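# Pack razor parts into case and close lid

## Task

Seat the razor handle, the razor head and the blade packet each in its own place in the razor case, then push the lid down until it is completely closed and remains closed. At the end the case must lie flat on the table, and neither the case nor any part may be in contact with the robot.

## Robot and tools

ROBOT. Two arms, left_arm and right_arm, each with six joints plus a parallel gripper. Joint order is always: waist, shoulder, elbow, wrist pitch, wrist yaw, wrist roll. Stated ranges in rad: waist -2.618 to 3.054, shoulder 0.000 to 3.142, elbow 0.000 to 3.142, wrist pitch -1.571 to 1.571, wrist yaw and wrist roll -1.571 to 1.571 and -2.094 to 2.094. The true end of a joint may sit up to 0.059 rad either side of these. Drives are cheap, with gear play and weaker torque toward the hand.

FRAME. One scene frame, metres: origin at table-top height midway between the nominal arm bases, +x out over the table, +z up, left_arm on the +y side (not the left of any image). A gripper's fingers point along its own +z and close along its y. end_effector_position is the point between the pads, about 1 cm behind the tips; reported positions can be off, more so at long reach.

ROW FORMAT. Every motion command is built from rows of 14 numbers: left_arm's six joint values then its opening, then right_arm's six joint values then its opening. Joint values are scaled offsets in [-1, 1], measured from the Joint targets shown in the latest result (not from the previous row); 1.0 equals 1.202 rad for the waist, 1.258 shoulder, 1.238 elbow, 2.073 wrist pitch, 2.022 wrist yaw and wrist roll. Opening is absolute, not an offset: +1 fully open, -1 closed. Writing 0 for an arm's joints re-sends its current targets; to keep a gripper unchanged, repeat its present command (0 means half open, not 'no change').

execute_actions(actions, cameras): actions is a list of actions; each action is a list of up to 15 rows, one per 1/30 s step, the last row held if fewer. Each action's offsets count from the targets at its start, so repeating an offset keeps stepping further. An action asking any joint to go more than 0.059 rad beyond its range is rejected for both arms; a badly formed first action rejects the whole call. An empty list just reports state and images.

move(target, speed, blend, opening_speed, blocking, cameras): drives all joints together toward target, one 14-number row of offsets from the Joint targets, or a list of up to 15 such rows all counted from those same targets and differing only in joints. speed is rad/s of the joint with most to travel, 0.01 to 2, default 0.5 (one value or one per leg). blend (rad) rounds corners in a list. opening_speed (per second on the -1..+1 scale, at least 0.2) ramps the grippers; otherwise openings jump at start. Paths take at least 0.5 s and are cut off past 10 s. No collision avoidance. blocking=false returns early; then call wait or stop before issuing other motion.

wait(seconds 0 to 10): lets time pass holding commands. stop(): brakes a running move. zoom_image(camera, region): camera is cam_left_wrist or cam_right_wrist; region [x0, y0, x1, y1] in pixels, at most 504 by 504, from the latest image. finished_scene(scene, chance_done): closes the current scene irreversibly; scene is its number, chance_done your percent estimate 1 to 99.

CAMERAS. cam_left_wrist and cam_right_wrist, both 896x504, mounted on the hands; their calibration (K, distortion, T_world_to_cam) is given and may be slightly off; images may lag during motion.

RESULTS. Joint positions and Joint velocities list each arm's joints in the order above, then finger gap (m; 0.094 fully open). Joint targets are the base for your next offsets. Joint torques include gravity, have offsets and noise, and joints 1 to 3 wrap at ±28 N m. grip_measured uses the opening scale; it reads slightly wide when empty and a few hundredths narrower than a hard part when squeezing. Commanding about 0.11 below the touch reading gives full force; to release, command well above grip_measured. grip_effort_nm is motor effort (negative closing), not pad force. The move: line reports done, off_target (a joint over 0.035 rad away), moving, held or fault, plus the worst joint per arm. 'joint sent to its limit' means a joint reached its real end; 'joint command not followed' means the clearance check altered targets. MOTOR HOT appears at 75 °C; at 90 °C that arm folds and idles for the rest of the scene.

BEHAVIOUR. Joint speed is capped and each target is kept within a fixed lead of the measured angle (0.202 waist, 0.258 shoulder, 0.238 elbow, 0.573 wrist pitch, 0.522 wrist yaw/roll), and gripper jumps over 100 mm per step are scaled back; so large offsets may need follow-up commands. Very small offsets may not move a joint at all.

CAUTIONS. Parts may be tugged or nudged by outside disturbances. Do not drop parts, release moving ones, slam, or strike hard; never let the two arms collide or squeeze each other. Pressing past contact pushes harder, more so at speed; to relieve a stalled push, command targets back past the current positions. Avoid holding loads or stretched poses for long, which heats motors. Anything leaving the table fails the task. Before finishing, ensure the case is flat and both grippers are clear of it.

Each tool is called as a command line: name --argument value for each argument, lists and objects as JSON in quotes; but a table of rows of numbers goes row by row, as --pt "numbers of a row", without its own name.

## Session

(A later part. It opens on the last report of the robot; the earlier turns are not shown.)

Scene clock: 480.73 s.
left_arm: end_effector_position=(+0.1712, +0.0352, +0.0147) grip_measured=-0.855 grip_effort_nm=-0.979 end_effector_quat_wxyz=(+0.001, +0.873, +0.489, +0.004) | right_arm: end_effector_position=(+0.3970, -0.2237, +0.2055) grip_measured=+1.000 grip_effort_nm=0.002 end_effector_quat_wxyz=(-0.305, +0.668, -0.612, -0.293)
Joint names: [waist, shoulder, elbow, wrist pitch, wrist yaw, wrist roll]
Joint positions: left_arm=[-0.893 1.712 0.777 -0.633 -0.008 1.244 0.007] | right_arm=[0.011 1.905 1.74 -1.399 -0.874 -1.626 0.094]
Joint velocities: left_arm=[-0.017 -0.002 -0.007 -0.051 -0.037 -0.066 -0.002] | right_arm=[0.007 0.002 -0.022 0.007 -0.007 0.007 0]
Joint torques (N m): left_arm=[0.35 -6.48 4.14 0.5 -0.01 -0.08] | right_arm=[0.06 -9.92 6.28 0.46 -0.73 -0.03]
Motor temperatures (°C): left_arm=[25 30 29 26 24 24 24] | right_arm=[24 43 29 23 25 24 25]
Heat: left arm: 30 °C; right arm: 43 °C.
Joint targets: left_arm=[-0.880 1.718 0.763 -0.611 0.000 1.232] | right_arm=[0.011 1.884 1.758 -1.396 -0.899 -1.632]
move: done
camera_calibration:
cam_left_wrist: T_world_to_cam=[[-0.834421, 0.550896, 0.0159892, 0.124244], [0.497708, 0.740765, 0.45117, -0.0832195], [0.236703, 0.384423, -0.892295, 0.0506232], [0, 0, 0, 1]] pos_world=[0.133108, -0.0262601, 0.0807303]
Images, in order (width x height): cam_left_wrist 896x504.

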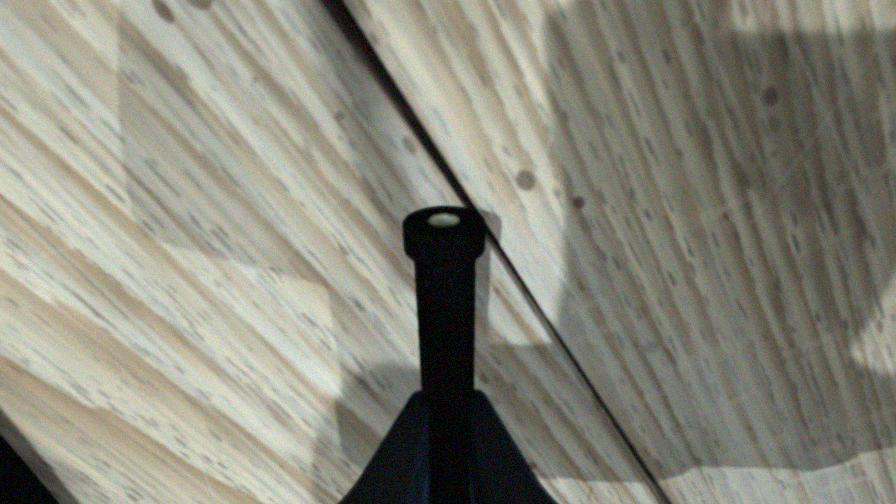

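move --pt "0 -0.084 0.12 -0.1 0 0 -0.9 0 0 0 0 0 0 1" --pt "0.109 0.197 0.482 -0.143 0 0 -0.9 0 0 0 0 0 0 1" --speed 0.4 --blend 0.03 --cameras '["cam_left_wrist"]'

zoom_image --camera "cam_left_wrist" --region '[300, 50, 650, 450]'

Scene clock: 498.63 s.
left_arm: end_effector_position=(+0.2815, -0.0139, +0.0631) grip_measured=-0.859 grip_effort_nm=-1.033 end_effector_quat_wxyz=(+0.023, +0.834, +0.551, +0.010) | right_arm: end_effector_position=(+0.3970, -0.2237, +0.2055) grip_measured=+1.000 grip_effort_nm=-0.002 end_effector_quat_wxyz=(-0.305, +0.668, -0.612, -0.293)
Joint names: [waist, shoulder, elbow, wrist pitch, wrist yaw, wrist roll]
Joint positions: left_arm=[-0.745 1.954 1.32 -0.886 -0.008 1.245 0.007] | right_arm=[0.011 1.905 1.74 -1.399 -0.874 -1.626 0.094]
Joint velocities: left_arm=[0.002 -0.007 -0.002 -0.037 -0.007 -0.037 -0.001] | right_arm=[-0.007 -0.042 -0.017 0.037 -0.095 -0.022 0]
Joint torques (N m): left_arm=[0.25 -9.44 9.43 0.12 -0.01 -0.06] | right_arm=[0.05 -9.92 6.3 0.46 -0.74 -0.03]
Motor temperatures (°C): left_arm=[25 29 29 26 24 24 25] | right_arm=[24 43 29 23 25 24 25]
Heat: left arm: 29 °C; right arm: 43 °C.
Joint targets: left_arm=[-0.749 1.966 1.360 -0.907 0.000 1.232] | right_arm=[0.011 1.884 1.758 -1.396 -0.899 -1.632]
move: off_target (left_arm); left_arm: the elbow is farthest, 0.040 rad from its target
camera_calibration:
cam_left_wrist: T_world_to_cam=[[-0.905333, 0.423673, -0.0295354, 0.263661], [0.369093, 0.819292, 0.438783, -0.0854309], [0.210099, 0.386344, -0.898107, 0.0944335], [0, 0, 0, 1]] pos_world=[0.250392, -0.0781968, 0.130084]
Images, in order (width x height): cam_left_wrist 896x504.

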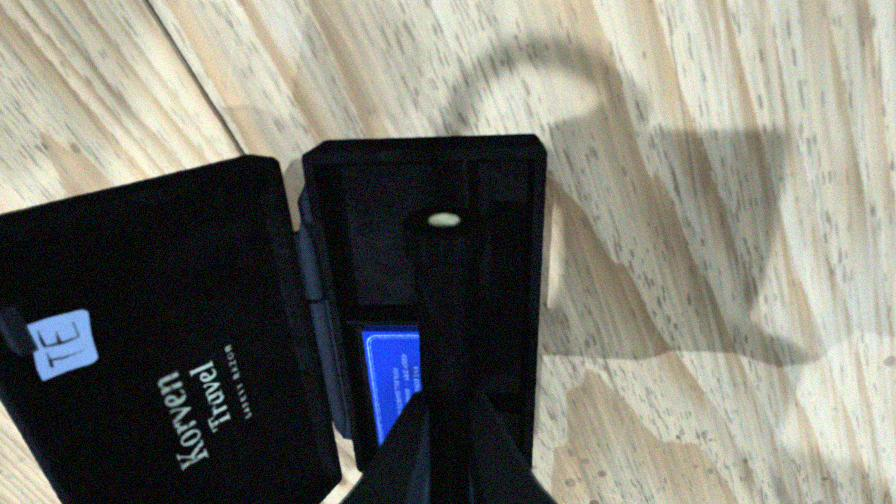

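Scaled by 1.260 from the camera's 896x504 image, which has a finer 1280x720 frame.

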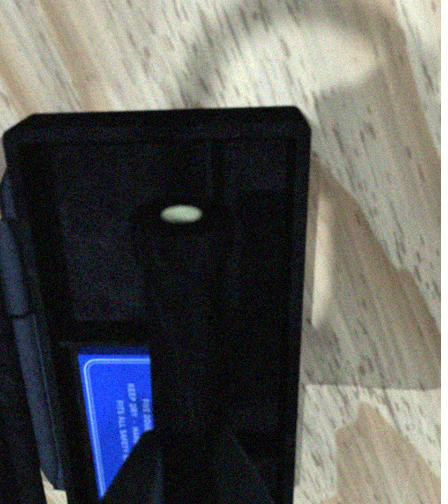

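move --target '[-0.017,0.019,-0.078,0.030,0,-0.016,-0.9,0,0,0,0,0,0,1]' --speed 0.2 --cameras '["cam_left_wrist"]'

zoom_image --camera "cam_left_wrist" --region '[350, 50, 650, 450]'

Scene clock: 521.93 s.
left_arm: end_effector_position=(+0.2679, -0.0089, +0.0443) grip_measured=-0.859 grip_effort_nm=-1.033 end_effector_quat_wxyz=(-0.001, +0.830, +0.558, +0.004) | right_arm: end_effector_position=(+0.3970, -0.2237, +0.2055) grip_measured=+1.000 grip_effort_nm=0.002 end_effector_quat_wxyz=(-0.305, +0.668, -0.612, -0.293)
Joint names: [waist, shoulder, elbow, wrist pitch, wrist yaw, wrist roll]
Joint positions: left_arm=[-0.761 1.981 1.277 -0.867 -0.008 1.213 0.007] | right_arm=[0.011 1.905 1.74 -1.399 -0.874 -1.626 0.094]
Joint velocities: left_arm=[-0.017 -0.017 0.012 -0.022 0.066 0.022 -0.001] | right_arm=[0.007 -0.002 -0.007 -0.051 0.022 -0.037 0]
Joint torques (N m): left_arm=[-0.46 -9.66 4.62 0.49 -0.03 -0.05] | right_arm=[0.01 -9.95 6.27 0.46 -0.73 -0.03]
Motor temperatures (°C): left_arm=[25 31 30 26 24 24 25] | right_arm=[24 43 29 23 25 24 25]
Heat: left arm: 31 °C; right arm: 43 °C.
Joint targets: left_arm=[-0.769 1.990 1.263 -0.845 0.000 1.200] | right_arm=[0.011 1.884 1.758 -1.396 -0.899 -1.632]
move: done
camera_calibration:
cam_left_wrist: T_world_to_cam=[[-0.91256, 0.408517, 0.0186804, 0.248321], [0.372182, 0.81073, 0.451882, -0.0777179], [0.169457, 0.419322, -0.891882, 0.0894032], [0, 0, 0, 1]] pos_world=[0.240383, -0.0759238, 0.110218]
Images, in order (width x height): cam_left_wrist 896x504.

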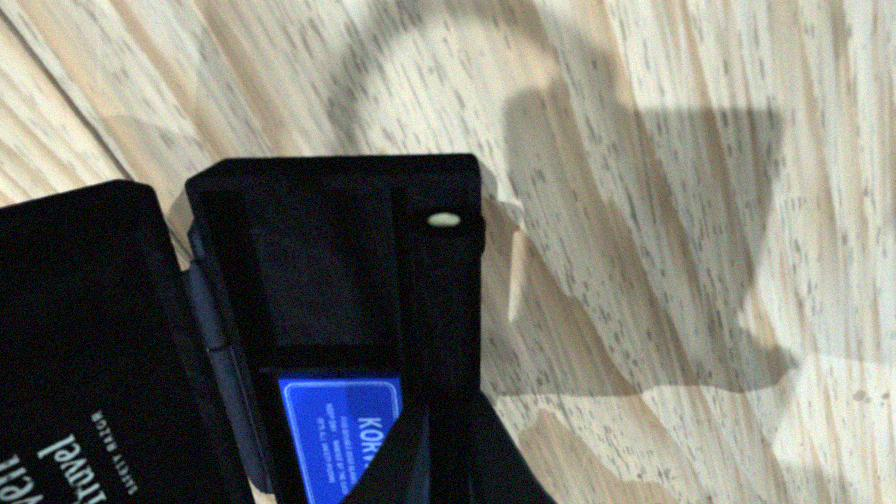

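Scaled by 1.260 from the camera's 896x504 image, which has a finer 1280x720 frame.

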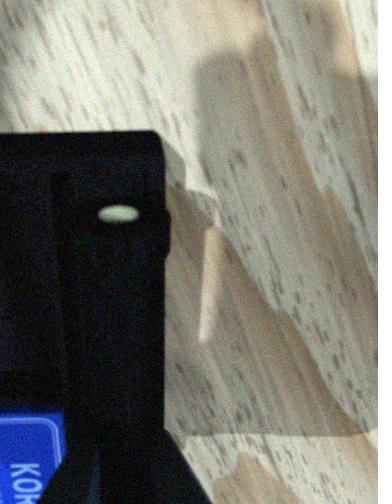

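move --target '[0,0.017,-0.004,0.012,0,0,-0.9,0,0,0,0,0,0,1]' --speed 0.2 --cameras '["cam_left_wrist"]'

zoom_image --camera "cam_left_wrist" --region '[330, 120, 560, 420]'

Scene clock: 547.40 s.
left_arm: end_effector_position=(+0.2707, -0.0115, +0.0382) grip_measured=-0.859 grip_effort_nm=-1.038 end_effector_quat_wxyz=(+0.002, +0.830, +0.558, +0.005) | right_arm: end_effector_position=(+0.3970, -0.2237, +0.2055) grip_measured=+1.000 grip_effort_nm=0.002 end_effector_quat_wxyz=(-0.305, +0.668, -0.612, -0.293)
Joint names: [waist, shoulder, elbow, wrist pitch, wrist yaw, wrist roll]
Joint positions: left_arm=[-0.761 1.999 1.277 -0.843 -0.008 1.213 0.007] | right_arm=[0.011 1.905 1.74 -1.399 -0.874 -1.626 0.094]
Joint velocities: left_arm=[-0.032 0.012 -0.007 0.037 0.007 0.022 0] | right_arm=[0.002 0.002 -0.002 -0.066 -0.037 0.022 0]
Joint torques (N m): left_arm=[-0.43 -9.46 4.3 0.48 -0.03 -0.04] | right_arm=[0.05 -9.94 6.28 0.46 -0.75 -0.02]
Motor temperatures (°C): left_arm=[25 31 29 26 24 24 26] | right_arm=[24 43 30 23 25 24 25]
Heat: left arm: 31 °C; right arm: 43 °C.
Joint targets: left_arm=[-0.769 2.011 1.258 -0.820 0.000 1.200] | right_arm=[0.011 1.884 1.758 -1.396 -0.899 -1.632]
move: done
camera_calibration:
cam_left_wrist: T_world_to_cam=[[-0.912631, 0.408582, 0.0128648, 0.252326], [0.370148, 0.812606, 0.450179, -0.0732573], [0.173481, 0.415609, -0.892845, 0.0834754], [0, 0, 0, 1]] pos_world=[0.242915, -0.0782596, 0.104263]
Images, in order (width x height): cam_left_wrist 896x504.

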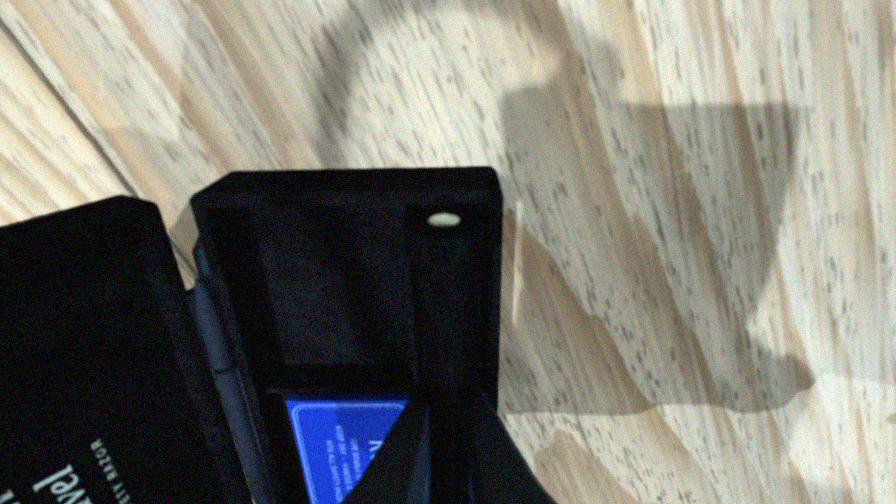

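Scaled by 1.680 from the camera's 896x504 image, which has a finer 1280x720 frame.

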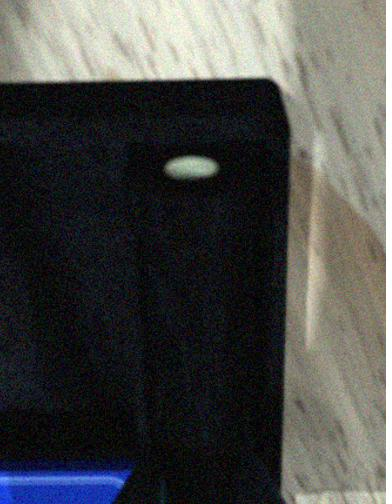

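move --target '[0,0.009,-0.016,0.014,0,0,-0.9,0,0,0,0,0,0,1]' --speed 0.15 --cameras '["cam_left_wrist"]'

zoom_image --camera "cam_left_wrist" --region '[330, 120, 560, 420]'

Scene clock: 560.83 s.
left_arm: end_effector_position=(+0.2684, -0.0094, +0.0309) grip_measured=-0.859 grip_effort_nm=-1.038 end_effector_quat_wxyz=(-0.001, +0.830, +0.558, +0.004) | right_arm: end_effector_position=(+0.3970, -0.2237, +0.2055) grip_measured=+1.000 grip_effort_nm=0.002 end_effector_quat_wxyz=(-0.305, +0.668, -0.612, -0.293)
Joint names: [waist, shoulder, elbow, wrist pitch, wrist yaw, wrist roll]
Joint positions: left_arm=[-0.761 2.007 1.255 -0.82 -0.008 1.213 0.007] | right_arm=[0.011 1.905 1.74 -1.399 -0.874 -1.626 0.094]
Joint velocities: left_arm=[0.012 -0.002 -0.002 0.022 -0.007 0.037 0] | right_arm=[-0.002 0.022 0.017 0.037 -0.037 -0.007 0]
Joint torques (N m): left_arm=[-0.51 -9.39 4.37 0.55 0 -0.09] | right_arm=[-0.03 -9.89 6.28 0.46 -0.73 -0.02]
Motor temperatures (°C): left_arm=[25 31 29 26 24 24 26] | right_arm=[24 43 30 23 25 24 25]
Heat: left arm: 31 °C; right arm: 43 °C.
Joint targets: left_arm=[-0.769 2.023 1.238 -0.791 0.000 1.200] | right_arm=[0.011 1.884 1.758 -1.396 -0.899 -1.632]
move: done
camera_calibration:
cam_left_wrist: T_world_to_cam=[[-0.91256, 0.408517, 0.0186804, 0.249197], [0.372182, 0.81073, 0.451882, -0.0714708], [0.169457, 0.419322, -0.891882, 0.0775385], [0, 0, 0, 1]] pos_world=[0.240868, -0.0763713, 0.0967964]
Images, in order (width x height): cam_left_wrist 896x504.

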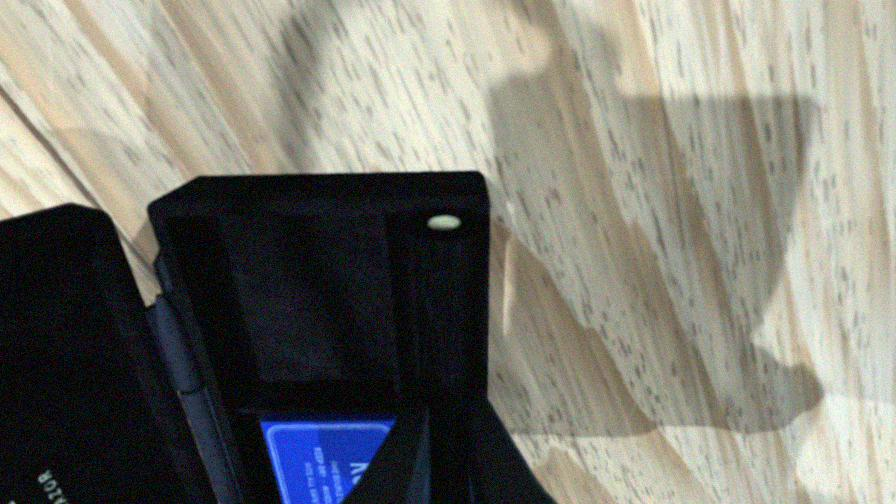

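Scaled by 1.680 from the camera's 896x504 image, which has a finer 1280x720 frame.

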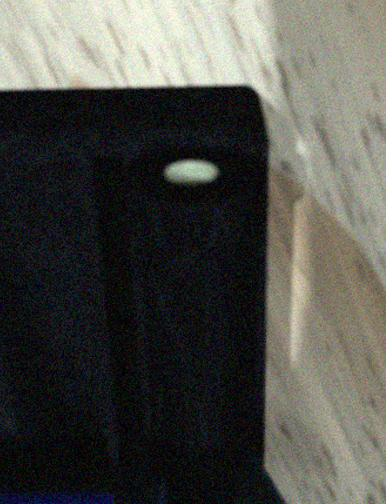

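move --target '[0,0.009,0.006,0.004,0,0,-0.9,0,0,0,0,0,0,1]' --speed 0.15 --cameras '["cam_left_wrist"]'

zoom_image --camera "cam_left_wrist" --region '[330, 120, 560, 420]'

Scene clock: 571.03 s.
left_arm: end_effector_position=(+0.2684, -0.0094, +0.0299) grip_measured=-0.859 grip_effort_nm=-1.038 end_effector_quat_wxyz=(-0.002, +0.830, +0.558, +0.004) | right_arm: end_effector_position=(+0.3970, -0.2237, +0.2055) grip_measured=+1.000 grip_effort_nm=-0.002 end_effector_quat_wxyz=(-0.305, +0.668, -0.612, -0.293)
Joint names: [waist, shoulder, elbow, wrist pitch, wrist yaw, wrist roll]
Joint positions: left_arm=[-0.761 2.01 1.255 -0.818 -0.008 1.213 0.007] | right_arm=[0.011 1.905 1.74 -1.399 -0.874 -1.626 0.094]
Joint velocities: left_arm=[-0.007 -0.002 0.002 -0.139 0.022 0.022 0.001] | right_arm=[-0.017 0.012 -0.017 -0.022 0.037 -0.022 0]
Joint torques (N m): left_arm=[-0.49 -8.59 4.89 0.65 -0.03 -0.07] | right_arm=[0.08 -9.92 6.26 0.45 -0.74 -0.01]
Motor temperatures (°C): left_arm=[25 31 29 26 24 24 26] | right_arm=[24 43 30 23 25 24 25]
Heat: left arm: 31 °C; right arm: 43 °C.
Joint targets: left_arm=[-0.769 2.034 1.246 -0.783 0.000 1.200] | right_arm=[0.011 1.884 1.758 -1.396 -0.899 -1.632]
move: off_target (left_arm); left_arm: the wrist pitch is farthest, 0.036 rad from its target
camera_calibration:
cam_left_wrist: T_world_to_cam=[[-0.912538, 0.408497, 0.0201342, 0.249141], [0.372692, 0.81026, 0.452306, -0.0711727], [0.168451, 0.42025, -0.891636, 0.0768986], [0, 0, 0, 1]] pos_world=[0.240922, -0.0764213, 0.0957411]
Images, in order (width x height): cam_left_wrist 896x504.

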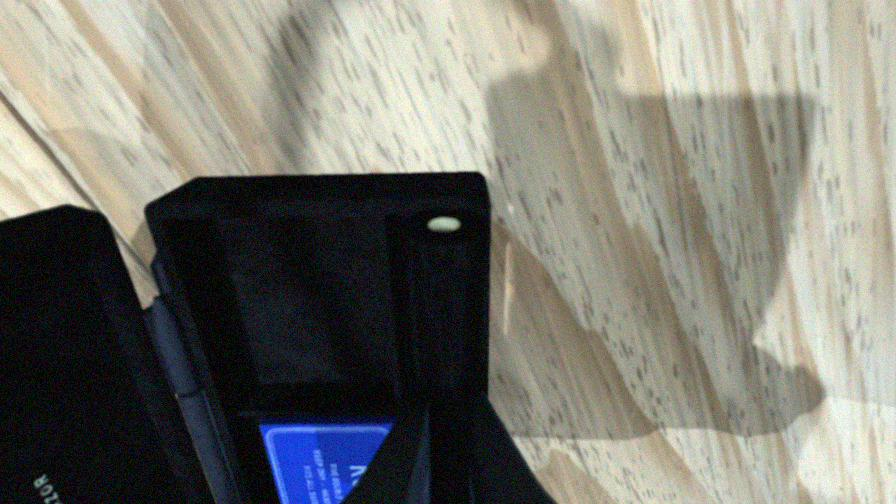

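Scaled by 1.680 from the camera's 896x504 image, which has a finer 1280x720 frame.

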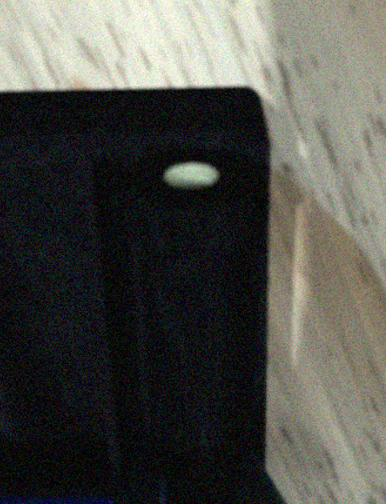

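move --target '[0,-0.006,0,0,0,0,-0.6,0,0,0,0,0,0,1]' --opening_speed 0.3 --cameras '["cam_left_wrist"]'

zoom_image --camera "cam_left_wrist" --region '[330, 120, 560, 420]'

Scene clock: 580.33 s.
left_arm: end_effector_position=(+0.2728, -0.0113, +0.0299) grip_measured=-0.601 grip_effort_nm=0.071 end_effector_quat_wxyz=(+0.007, +0.829, +0.559, +0.007) | right_arm: end_effector_position=(+0.3970, -0.2237, +0.2055) grip_measured=+1.000 grip_effort_nm=0.007 end_effector_quat_wxyz=(-0.305, +0.668, -0.612, -0.293)
Joint names: [waist, shoulder, elbow, wrist pitch, wrist yaw, wrist roll]
Joint positions: left_arm=[-0.758 2.01 1.255 -0.8 -0.011 1.213 0.019] | right_arm=[0.011 1.905 1.74 -1.399 -0.874 -1.626 0.094]
Joint velocities: left_arm=[-0.007 -0.012 -0.002 0.037 -0.066 0.022 -0.001] | right_arm=[0.002 0.002 -0.002 0.037 -0.037 0.081 0]
Joint torques (N m): left_arm=[-0.43 -9.22 4.94 0.49 0 -0.06] | right_arm=[0.03 -9.92 6.24 0.44 -0.73 -0.01]
Motor temperatures (°C): left_arm=[25 31 29 26 24 24 26] | right_arm=[24 43 30 23 25 24 25]
Heat: left arm: 31 °C; right arm: 43 °C.
Joint targets: left_arm=[-0.769 2.027 1.246 -0.783 0.000 1.200] | right_arm=[0.011 1.884 1.758 -1.396 -0.899 -1.632]
move: done
camera_calibration:
cam_left_wrist: T_world_to_cam=[[-0.913967, 0.405786, 0.00170948, 0.254898], [0.363131, 0.815999, 0.449758, -0.068571], [0.181111, 0.411685, -0.893149, 0.0734671], [0, 0, 0, 1]] pos_world=[0.244563, -0.0777256, 0.0960217]
Images, in order (width x height): cam_left_wrist 896x504.

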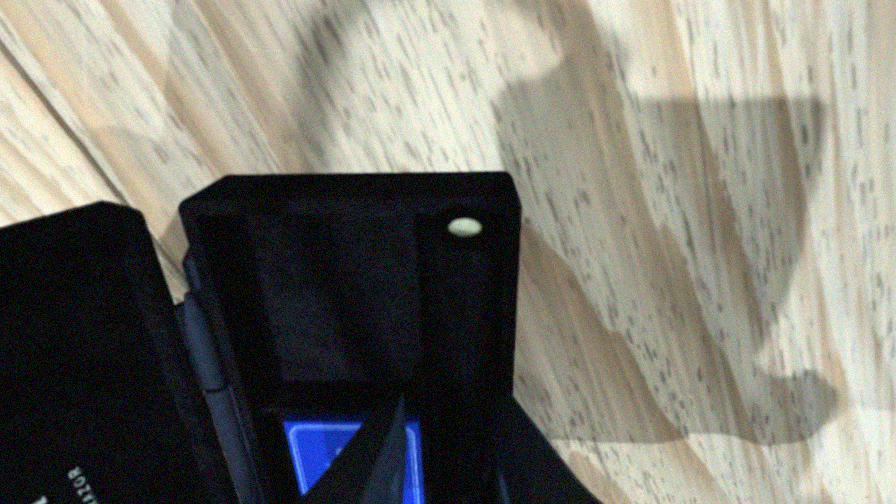

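Scaled by 1.680 from the camera's 896x504 image, which has a finer 1280x720 frame.

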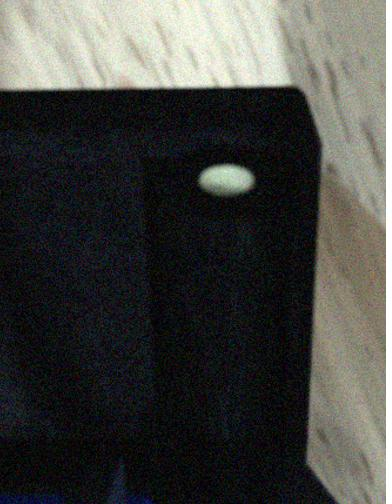

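move --target '[0,-0.052,0.108,-0.075,0,0,-0.6,0,0,0,0,0,0,1]' --speed 0.2 --cameras '["cam_left_wrist"]'

zoom_image --camera "cam_left_wrist" --region '[350, 120, 600, 500]'

Scene clock: 588.37 s.
left_arm: end_effector_position=(+0.2756, -0.0138, +0.0547) grip_measured=-0.601 grip_effort_nm=0.061 end_effector_quat_wxyz=(-0.002, +0.829, +0.559, +0.005) | right_arm: end_effector_position=(+0.3970, -0.2237, +0.2055) grip_measured=+1.000 grip_effort_nm=0.007 end_effector_quat_wxyz=(-0.305, +0.668, -0.612, -0.293)
Joint names: [waist, shoulder, elbow, wrist pitch, wrist yaw, wrist roll]
Joint positions: left_arm=[-0.758 1.994 1.343 -0.919 -0.011 1.213 0.019] | right_arm=[0.011 1.905 1.74 -1.399 -0.874 -1.626 0.094]
Joint velocities: left_arm=[0.017 0.012 -0.002 0.007 0.037 -0.007 0.002] | right_arm=[-0.002 -0.007 0.007 -0.037 0.051 -0.037 0]
Joint torques (N m): left_arm=[-0.46 -13.38 8.9 0.06 0.04 -0.06] | right_arm=[0.03 -9.95 6.28 0.47 -0.73 -0.03]
Motor temperatures (°C): left_arm=[25 31 29 26 24 24 25] | right_arm=[24 43 30 23 25 24 25]
Heat: left arm: 31 °C; right arm: 43 °C.
Joint targets: left_arm=[-0.769 1.961 1.379 -0.938 0.000 1.200] | right_arm=[0.011 1.884 1.758 -1.396 -0.899 -1.632]
move: off_target (left_arm); left_arm: the elbow is farthest, 0.037 rad from its target
camera_calibration:
cam_left_wrist: T_world_to_cam=[[-0.913846, 0.405675, 0.0177031, 0.257452], [0.368754, 0.810843, 0.454483, -0.0805758], [0.170018, 0.421855, -0.89058, 0.0992512], [0, 0, 0, 1]] pos_world=[0.248109, -0.0809771, 0.120454]
Images, in order (width x height): cam_left_wrist 896x504.

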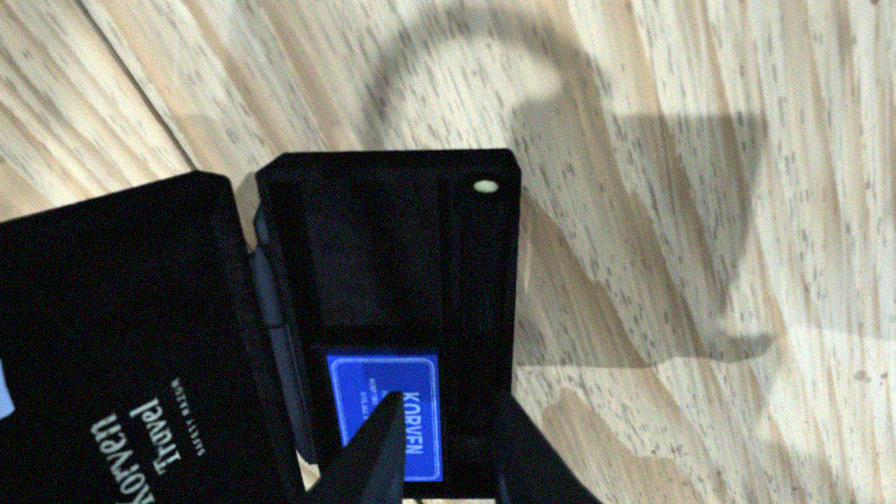

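Scaled by 1.326 from the camera's 896x504 image, which has a finer 1280x720 frame.

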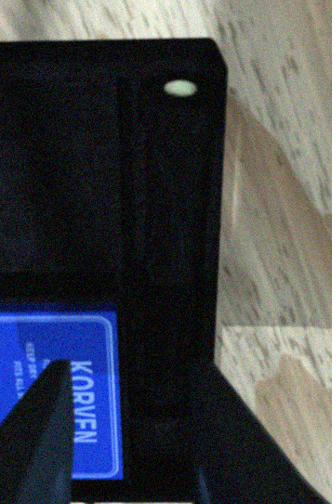

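move --target '[0,0.05,-0.108,0.073,0,0,-1,0,0,0,0,0,0,1]' --speed 0.15 --cameras '["cam_left_wrist"]'

zoom_image --camera "cam_left_wrist" --region '[350, 120, 600, 500]'

Scene clock: 598.47 s.
left_arm: end_effector_position=(+0.2756, -0.0134, +0.0328) grip_measured=-0.993 grip_effort_nm=-0.354 end_effector_quat_wxyz=(+0.011, +0.829, +0.559, +0.009) | right_arm: end_effector_position=(+0.3970, -0.2237, +0.2055) grip_measured=+1.000 grip_effort_nm=-0.002 end_effector_quat_wxyz=(-0.305, +0.668, -0.612, -0.293)
Joint names: [waist, shoulder, elbow, wrist pitch, wrist yaw, wrist roll]
Joint positions: left_arm=[-0.758 2.008 1.266 -0.803 -0.013 1.213 0] | right_arm=[0.011 1.905 1.74 -1.399 -0.874 -1.626 0.094]
Joint velocities: left_arm=[0.022 -0.002 -0.002 0.051 -0.022 -0.007 0] | right_arm=[0.027 -0.012 -0.002 -0.051 0.051 0.066 0]
Joint torques (N m): left_arm=[-0.44 -9.32 4.18 0.47 0.02 -0.07] | right_arm=[0.05 -9.89 6.28 0.46 -0.74 -0.03]
Motor temperatures (°C): left_arm=[25 33 30 26 24 24 25] | right_arm=[24 43 30 23 25 24 25]
Heat: left arm: 33 °C; right arm: 43 °C.
Joint targets: left_arm=[-0.769 2.024 1.246 -0.787 0.000 1.200] | right_arm=[0.011 1.884 1.758 -1.396 -0.899 -1.632]
move: done
camera_calibration:
cam_left_wrist: T_world_to_cam=[[-0.913957, 0.405742, -0.00750334, 0.258528], [0.359592, 0.818296, 0.448425, -0.0680962], [0.188085, 0.407143, -0.893789, 0.0744983], [0, 0, 0, 1]] pos_world=[0.246758, -0.0795042, 0.0990616]
Images, in order (width x height): cam_left_wrist 896x504.

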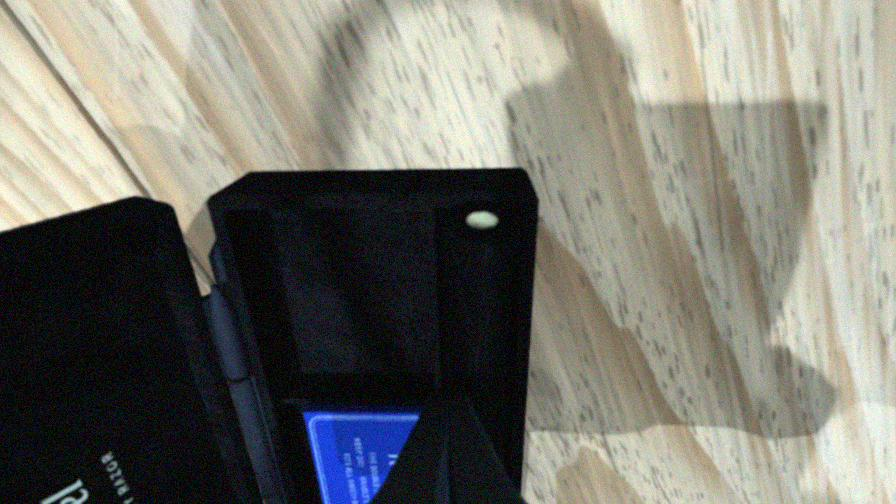

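Scaled by 1.326 from the camera's 896x504 image, which has a finer 1280x720 frame.

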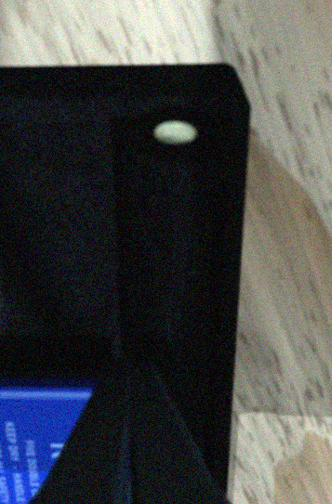

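move --target '[0,0.008,-0.014,-0.003,0,0,-1,0,0,0,0,0,0,1]' --speed 0.1 --cameras '["cam_left_wrist"]'

zoom_image --camera "cam_left_wrist" --region '[350, 120, 600, 500]'

Scene clock: 607.33 s.
left_arm: end_effector_position=(+0.2727, -0.0108, +0.0267) grip_measured=-0.994 grip_effort_nm=-0.354 end_effector_quat_wxyz=(+0.007, +0.827, +0.562, +0.008) | right_arm: end_effector_position=(+0.3970, -0.2237, +0.2055) grip_measured=+1.000 grip_effort_nm=0.002 end_effector_quat_wxyz=(-0.305, +0.668, -0.612, -0.293)
Joint names: [waist, shoulder, elbow, wrist pitch, wrist yaw, wrist roll]
Joint positions: left_arm=[-0.758 2.014 1.248 -0.788 -0.013 1.207 0] | right_arm=[0.011 1.905 1.74 -1.399 -0.874 -1.626 0.094]
Joint velocities: left_arm=[-0.007 -0.017 -0.002 0.022 -0.066 -0.007 0.001] | right_arm=[-0.022 -0.012 -0.002 -0.081 -0.037 0.007 0]
Joint torques (N m): left_arm=[-0.43 -9.18 4.11 0.22 0.06 -0.04] | right_arm=[0.03 -9.94 6.28 0.46 -0.73 -0.03]
Motor temperatures (°C): left_arm=[25 32 29 26 24 24 25] | right_arm=[24 43 30 23 25 24 25]
Heat: left arm: 32 °C; right arm: 43 °C.
Joint targets: left_arm=[-0.769 2.034 1.228 -0.793 0.000 1.200] | right_arm=[0.011 1.884 1.758 -1.396 -0.899 -1.632]
move: done
camera_calibration:
cam_left_wrist: T_world_to_cam=[[-0.91645, 0.400147, 0.0011786, 0.255204], [0.357638, 0.817765, 0.450948, -0.0660028], [0.179482, 0.413693, -0.892549, 0.0708777], [0, 0, 0, 1]] pos_world=[0.244766, -0.0774658, 0.0927249]
Images, in order (width x height): cam_left_wrist 896x504.

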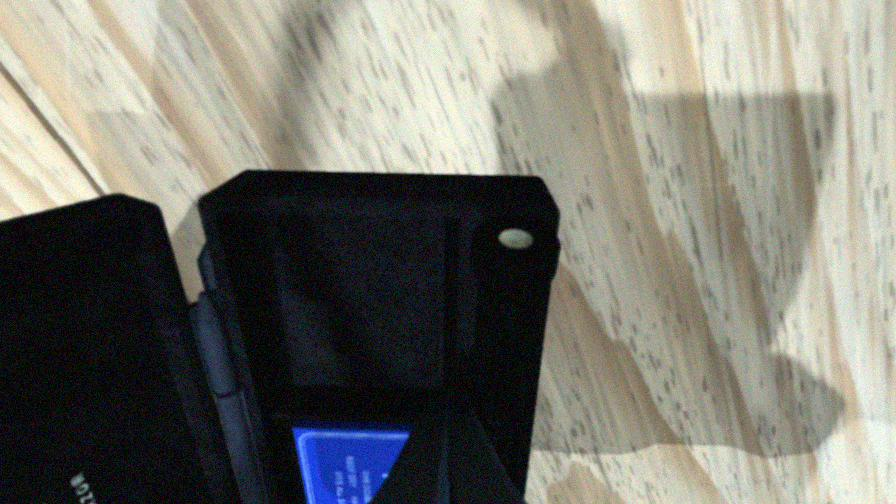

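Scaled by 1.326 from the camera's 896x504 image, which has a finer 1280x720 frame.

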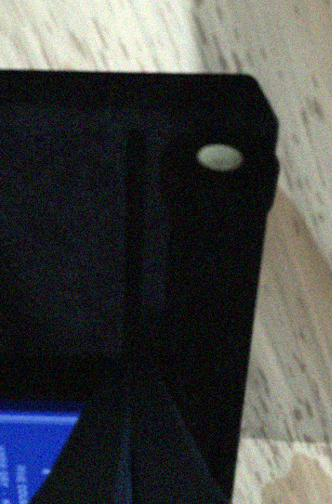

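move --target '[0,-0.06,0.12,-0.075,0,0,-1,0,0,0,0,0,0,1]' --speed 0.2 --cameras '["cam_left_wrist"]'

zoom_image --camera "cam_left_wrist" --region '[400, 120, 600, 450]'

Scene clock: 613.33 s.
left_arm: end_effector_position=(+0.2742, -0.0121, +0.0563) grip_measured=-0.994 grip_effort_nm=-0.354 end_effector_quat_wxyz=(-0.005, +0.828, +0.561, +0.006) | right_arm: end_effector_position=(+0.3970, -0.2237, +0.2055) grip_measured=+1.000 grip_effort_nm=-0.002 end_effector_quat_wxyz=(-0.305, +0.668, -0.612, -0.293)
Joint names: [waist, shoulder, elbow, wrist pitch, wrist yaw, wrist roll]
Joint positions: left_arm=[-0.758 1.99 1.343 -0.93 -0.013 1.208 0] | right_arm=[0.011 1.905 1.74 -1.399 -0.874 -1.626 0.094]
Joint velocities: left_arm=[0.007 0.002 -0.002 -0.037 -0.037 0.022 0] | right_arm=[-0.012 -0.007 -0.007 -0.066 0.066 0.022 0]
Joint torques (N m): left_arm=[-0.5 -13.15 8.91 0 0.02 -0.05] | right_arm=[0.03 -9.94 6.27 0.48 -0.73 -0.02]
Motor temperatures (°C): left_arm=[25 32 29 26 24 24 25] | right_arm=[24 43 30 23 25 24 25]
Heat: left arm: 32 °C; right arm: 43 °C.
Joint targets: left_arm=[-0.769 1.959 1.377 -0.949 0.000 1.200] | right_arm=[0.011 1.884 1.758 -1.396 -0.899 -1.632]
move: done
camera_calibration:
cam_left_wrist: T_world_to_cam=[[-0.915631, 0.401364, 0.0229635, 0.255593], [0.366595, 0.810138, 0.457476, -0.0817066], [0.165011, 0.427298, -0.888925, 0.101533], [0, 0, 0, 1]] pos_world=[0.247228, -0.079777, 0.121764]
Images, in order (width x height): cam_left_wrist 896x504.

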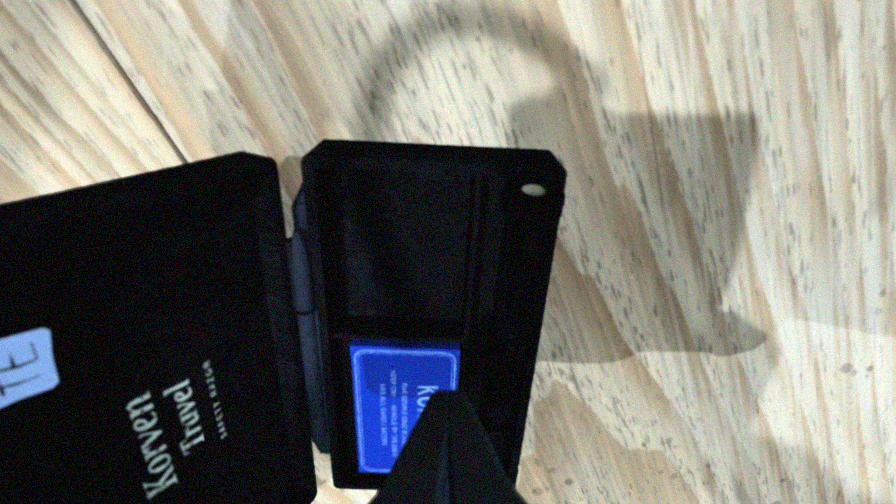

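Scaled by 1.527 from the camera's 896x504 image, which has a finer 1280x720 frame.

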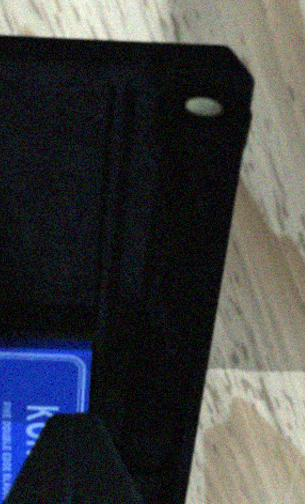

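move --target '[0,-0.085,0,0.0,0,0,-0.3,0,0,0,0,0,0,1]' --speed 0.3 --cameras '["cam_left_wrist"]'

zoom_image --camera "cam_left_wrist" --region '[400, 100, 650, 500]'

Scene clock: 635.77 s.
left_arm: end_effector_position=(+0.2812, -0.0185, +0.0946) grip_measured=-0.301 grip_effort_nm=0.061 end_effector_quat_wxyz=(+0.049, +0.828, +0.559, +0.018) | right_arm: end_effector_position=(+0.3970, -0.2237, +0.2055) grip_measured=+1.000 grip_effort_nm=0.002 end_effector_quat_wxyz=(-0.305, +0.668, -0.612, -0.293)
Joint names: [waist, shoulder, elbow, wrist pitch, wrist yaw, wrist roll]
Joint positions: left_arm=[-0.758 1.878 1.343 -0.932 -0.013 1.213 0.033] | right_arm=[0.011 1.905 1.74 -1.399 -0.874 -1.626 0.094]
Joint velocities: left_arm=[-0.007 -0.012 -0.012 0.037 -0.007 0.037 0] | right_arm=[-0.007 -0.017 -0.007 -0.007 0.022 -0.022 0]
Joint torques (N m): left_arm=[-0.5 -12.01 9.22 0.28 0.05 -0.03] | right_arm=[0.06 -9.94 6.26 0.47 -0.74 -0.02]
Motor temperatures (°C): left_arm=[25 34 30 26 24 24 25] | right_arm=[24 43 30 23 25 24 25]
Heat: left arm: 34 °C; right arm: 43 °C.
Joint targets: left_arm=[-0.769 1.852 1.377 -0.949 0.000 1.200] | right_arm=[0.011 1.884 1.758 -1.396 -0.899 -1.632]
move: done
camera_calibration:
cam_left_wrist: T_world_to_cam=[[-0.911388, 0.403386, -0.0815587, 0.272434], [0.33441, 0.841385, 0.424548, -0.0838583], [0.239879, 0.359654, -0.901725, 0.116089], [0, 0, 0, 1]] pos_world=[0.248489, -0.0810905, 0.162501]
Images, in order (width x height): cam_left_wrist 896x504.

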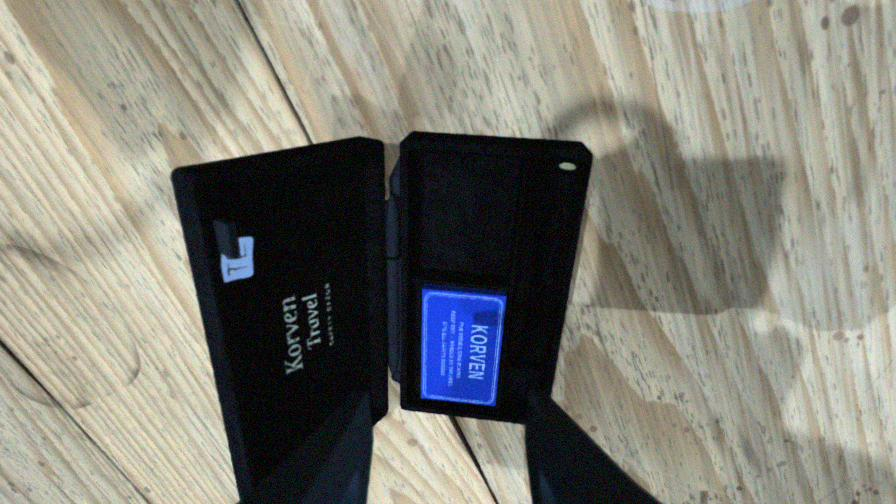

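Scaled by 1.260 from the camera's 896x504 image, which has a finer 1280x720 frame.

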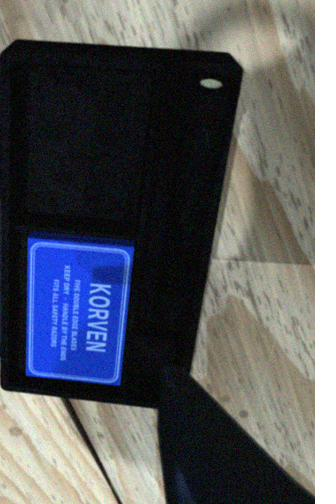

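zoom_image --camera "cam_left_wrist" --region '[480, 130, 610, 280]'

zoom_image --camera "cam_left_wrist" --region '[480, 270, 610, 430]'

Scaled by 3.360 from the camera's 896x504 image, which has a finer 1280x720 frame.

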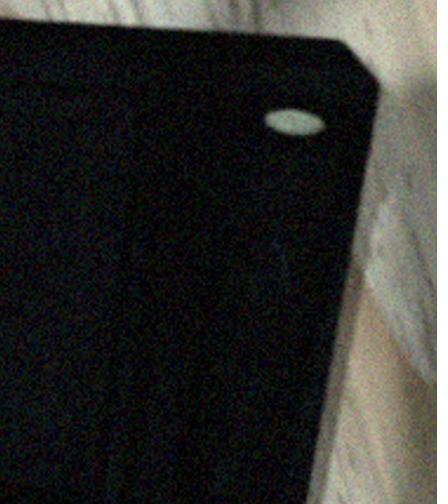

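Scaled by 3.150 from the camera's 896x504 image, which has a finer 1280x720 frame.

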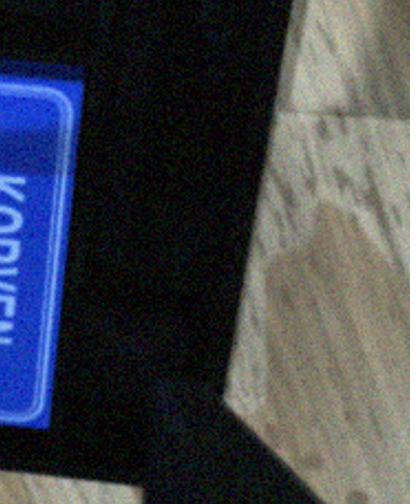

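move --target '[0,0.07,-0.123,0.047,0,0.04,-0.4,0,0,0,0,0,0,1]' --speed 0.3 --cameras '["cam_left_wrist"]'

zoom_image --camera "cam_left_wrist" --region '[380, 120, 600, 470]'

Scene clock: 673.40 s.
left_arm: end_effector_position=(+0.2616, -0.0005, +0.0498) grip_measured=-0.399 grip_effort_nm=-0.076 end_effector_quat_wxyz=(-0.002, +0.846, +0.533, +0.006) | right_arm: end_effector_position=(+0.3970, -0.2237, +0.2055) grip_measured=+1.000 grip_effort_nm=0.002 end_effector_quat_wxyz=(-0.305, +0.668, -0.612, -0.293)
Joint names: [waist, shoulder, elbow, wrist pitch, wrist yaw, wrist roll]
Joint positions: left_arm=[-0.758 1.936 1.237 -0.872 -0.013 1.274 0.028] | right_arm=[0.011 1.905 1.74 -1.399 -0.874 -1.626 0.094]
Joint velocities: left_arm=[-0.002 0.002 0.002 -0.051 -0.022 0.022 0.001] | right_arm=[-0.012 -0.007 0.012 -0.022 -0.051 0.037 0]
Joint torques (N m): left_arm=[-0.59 -9.72 5.01 0.5 0.04 0.1] | right_arm=[0.05 -9.94 6.27 0.46 -0.74 -0.03]
Motor temperatures (°C): left_arm=[25 33 30 26 24 24 24] | right_arm=[24 43 30 23 25 24 25]
Heat: left arm: 33 °C; right arm: 43 °C.
Joint targets: left_arm=[-0.769 1.940 1.225 -0.851 0.000 1.281] | right_arm=[0.011 1.884 1.758 -1.396 -0.899 -1.632]
move: done
camera_calibration:
cam_left_wrist: T_world_to_cam=[[-0.887261, 0.460917, 0.0179767, 0.232432], [0.417541, 0.785979, 0.455957, -0.0967212], [0.196029, 0.412059, -0.88982, 0.0847941], [0, 0, 0, 1]] pos_world=[0.229991, -0.0660515, 0.115374]
Images, in order (width x height): cam_left_wrist 896x504.

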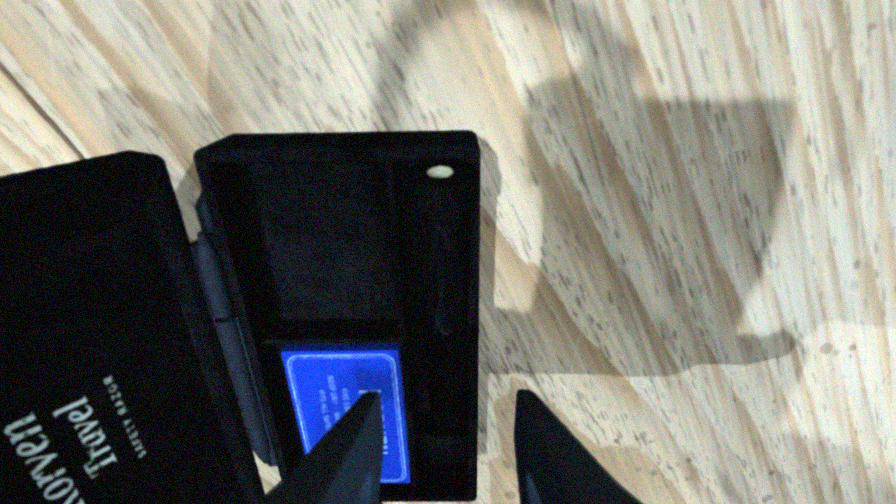

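Scaled by 1.440 from the camera's 896x504 image, which has a finer 1280x720 frame.

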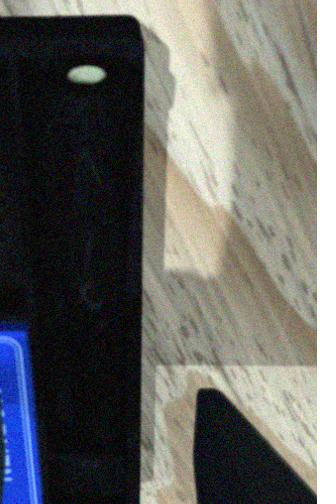

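zoom_image --camera "cam_left_wrist" --region '[390, 320, 500, 504]'

zoom_image --camera "cam_left_wrist" --region '[390, 130, 500, 300]'

Scaled by 2.739 from the camera's 896x504 image, which has a finer 1280x720 frame.

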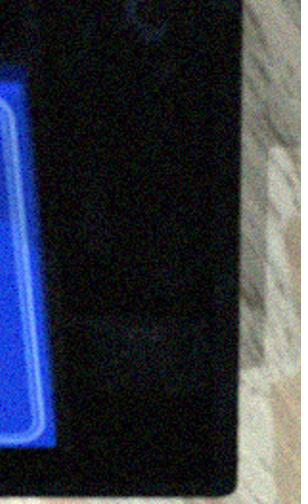

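Scaled by 2.965 from the camera's 896x504 image, which has a finer 1280x720 frame.

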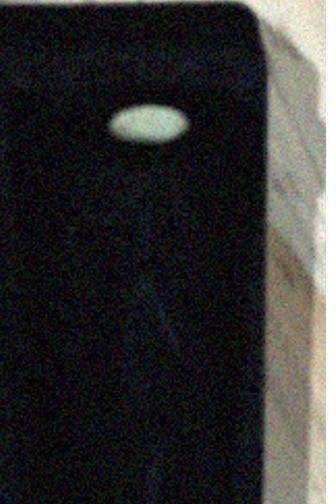

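move --target '[0,0.0215,-0.037,0.035,0,0,-0.4,0,0,0,0,0,0,1]' --speed 0.15 --cameras '["cam_left_wrist"]'

zoom_image --camera "cam_left_wrist" --region '[380, 120, 600, 470]'

Scene clock: 701.13 s.
left_arm: end_effector_position=(+0.2614, -0.0003, +0.0339) grip_measured=-0.399 grip_effort_nm=-0.076 end_effector_quat_wxyz=(+0.003, +0.846, +0.533, +0.007) | right_arm: end_effector_position=(+0.3970, -0.2237, +0.2055) grip_measured=+1.000 grip_effort_nm=0.002 end_effector_quat_wxyz=(-0.305, +0.668, -0.612, -0.293)
Joint names: [waist, shoulder, elbow, wrist pitch, wrist yaw, wrist roll]
Joint positions: left_arm=[-0.758 1.956 1.194 -0.8 -0.013 1.274 0.028] | right_arm=[0.011 1.905 1.74 -1.399 -0.874 -1.626 0.094]
Joint velocities: left_arm=[-0.027 -0.017 0.002 0.022 0.051 0.007 0] | right_arm=[-0.017 0.007 -0.002 -0.037 -0.022 -0.095 0]
Joint torques (N m): left_arm=[-0.51 -9.26 4.52 0.49 0.03 0.11] | right_arm=[0.01 -9.94 6.27 0.46 -0.73 -0.02]
Motor temperatures (°C): left_arm=[25 32 29 26 24 24 24] | right_arm=[24 43 30 23 25 24 25]
Heat: left arm: 32 °C; right arm: 43 °C.
Joint targets: left_arm=[-0.769 1.967 1.179 -0.779 0.000 1.281] | right_arm=[0.011 1.884 1.758 -1.396 -0.899 -1.632]
move: done
camera_calibration:
cam_left_wrist: T_world_to_cam=[[-0.887353, 0.461002, 0.00909002, 0.232767], [0.414455, 0.788808, 0.453882, -0.0886519], [0.20207, 0.40652, -0.891016, 0.0690562], [0, 0, 0, 1]] pos_world=[0.229334, -0.0654493, 0.0996518]
Images, in order (width x height): cam_left_wrist 896x504.

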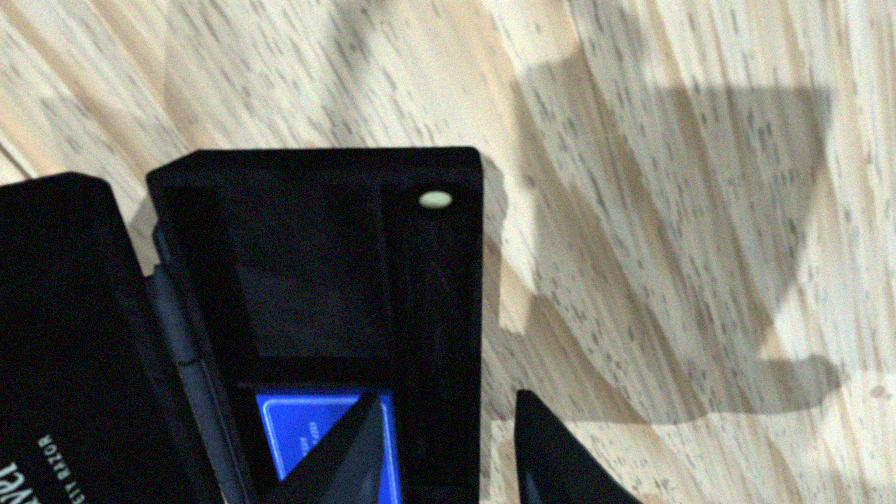

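Scaled by 1.440 from the camera's 896x504 image, which has a finer 1280x720 frame.

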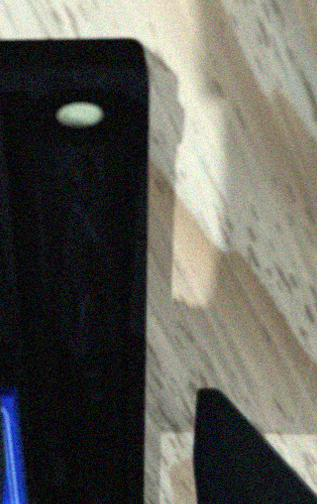

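move --target '[0,0,0,0,0,0,-0.9,0,0,0,0,0,0,1]' --opening_speed 0.4 --cameras '["cam_left_wrist"]'

zoom_image --camera "cam_left_wrist" --region '[380, 120, 600, 470]'

Scene clock: 714.73 s.
left_arm: end_effector_position=(+0.2614, -0.0003, +0.0339) grip_measured=-0.899 grip_effort_nm=-0.076 end_effector_quat_wxyz=(+0.003, +0.846, +0.533, +0.007) | right_arm: end_effector_position=(+0.3970, -0.2237, +0.2055) grip_measured=+1.000 grip_effort_nm=0.007 end_effector_quat_wxyz=(-0.305, +0.668, -0.612, -0.293)
Joint names: [waist, shoulder, elbow, wrist pitch, wrist yaw, wrist roll]
Joint positions: left_arm=[-0.758 1.956 1.194 -0.8 -0.013 1.274 0.005] | right_arm=[0.011 1.905 1.74 -1.399 -0.874 -1.626 0.094]
Joint velocities: left_arm=[-0.012 -0.012 0.002 0.007 0.051 0.022 0] | right_arm=[-0.007 0.002 0.007 -0.037 -0.007 -0.022 0]
Joint torques (N m): left_arm=[-0.47 -9.11 4.51 0.5 0.04 0.11] | right_arm=[-0.01 -9.92 6.26 0.45 -0.74 -0.03]
Motor temperatures (°C): left_arm=[25 32 29 26 24 24 24] | right_arm=[24 43 30 23 25 24 25]
Heat: left arm: 32 °C; right arm: 43 °C.
Joint targets: left_arm=[-0.769 1.967 1.179 -0.779 0.000 1.281] | right_arm=[0.011 1.884 1.758 -1.396 -0.899 -1.632]
move: done
camera_calibration:
cam_left_wrist: T_world_to_cam=[[-0.887353, 0.461002, 0.00909002, 0.232767], [0.414455, 0.788808, 0.453882, -0.0886519], [0.20207, 0.40652, -0.891016, 0.0690562], [0, 0, 0, 1]] pos_world=[0.229334, -0.0654493, 0.0996518]
Images, in order (width x height): cam_left_wrist 896x504.

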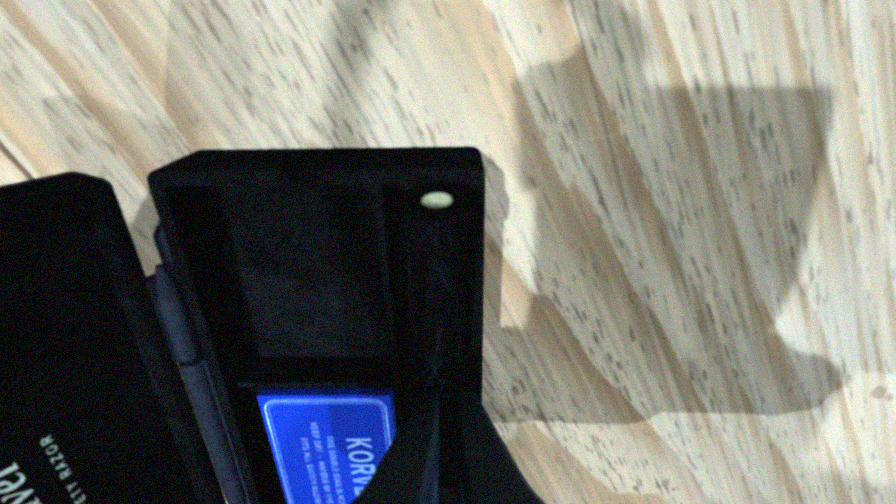

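Scaled by 1.440 from the camera's 896x504 image, which has a finer 1280x720 frame.

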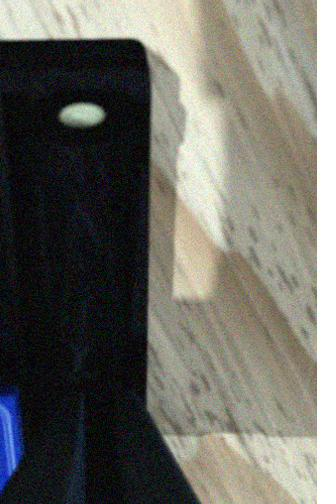

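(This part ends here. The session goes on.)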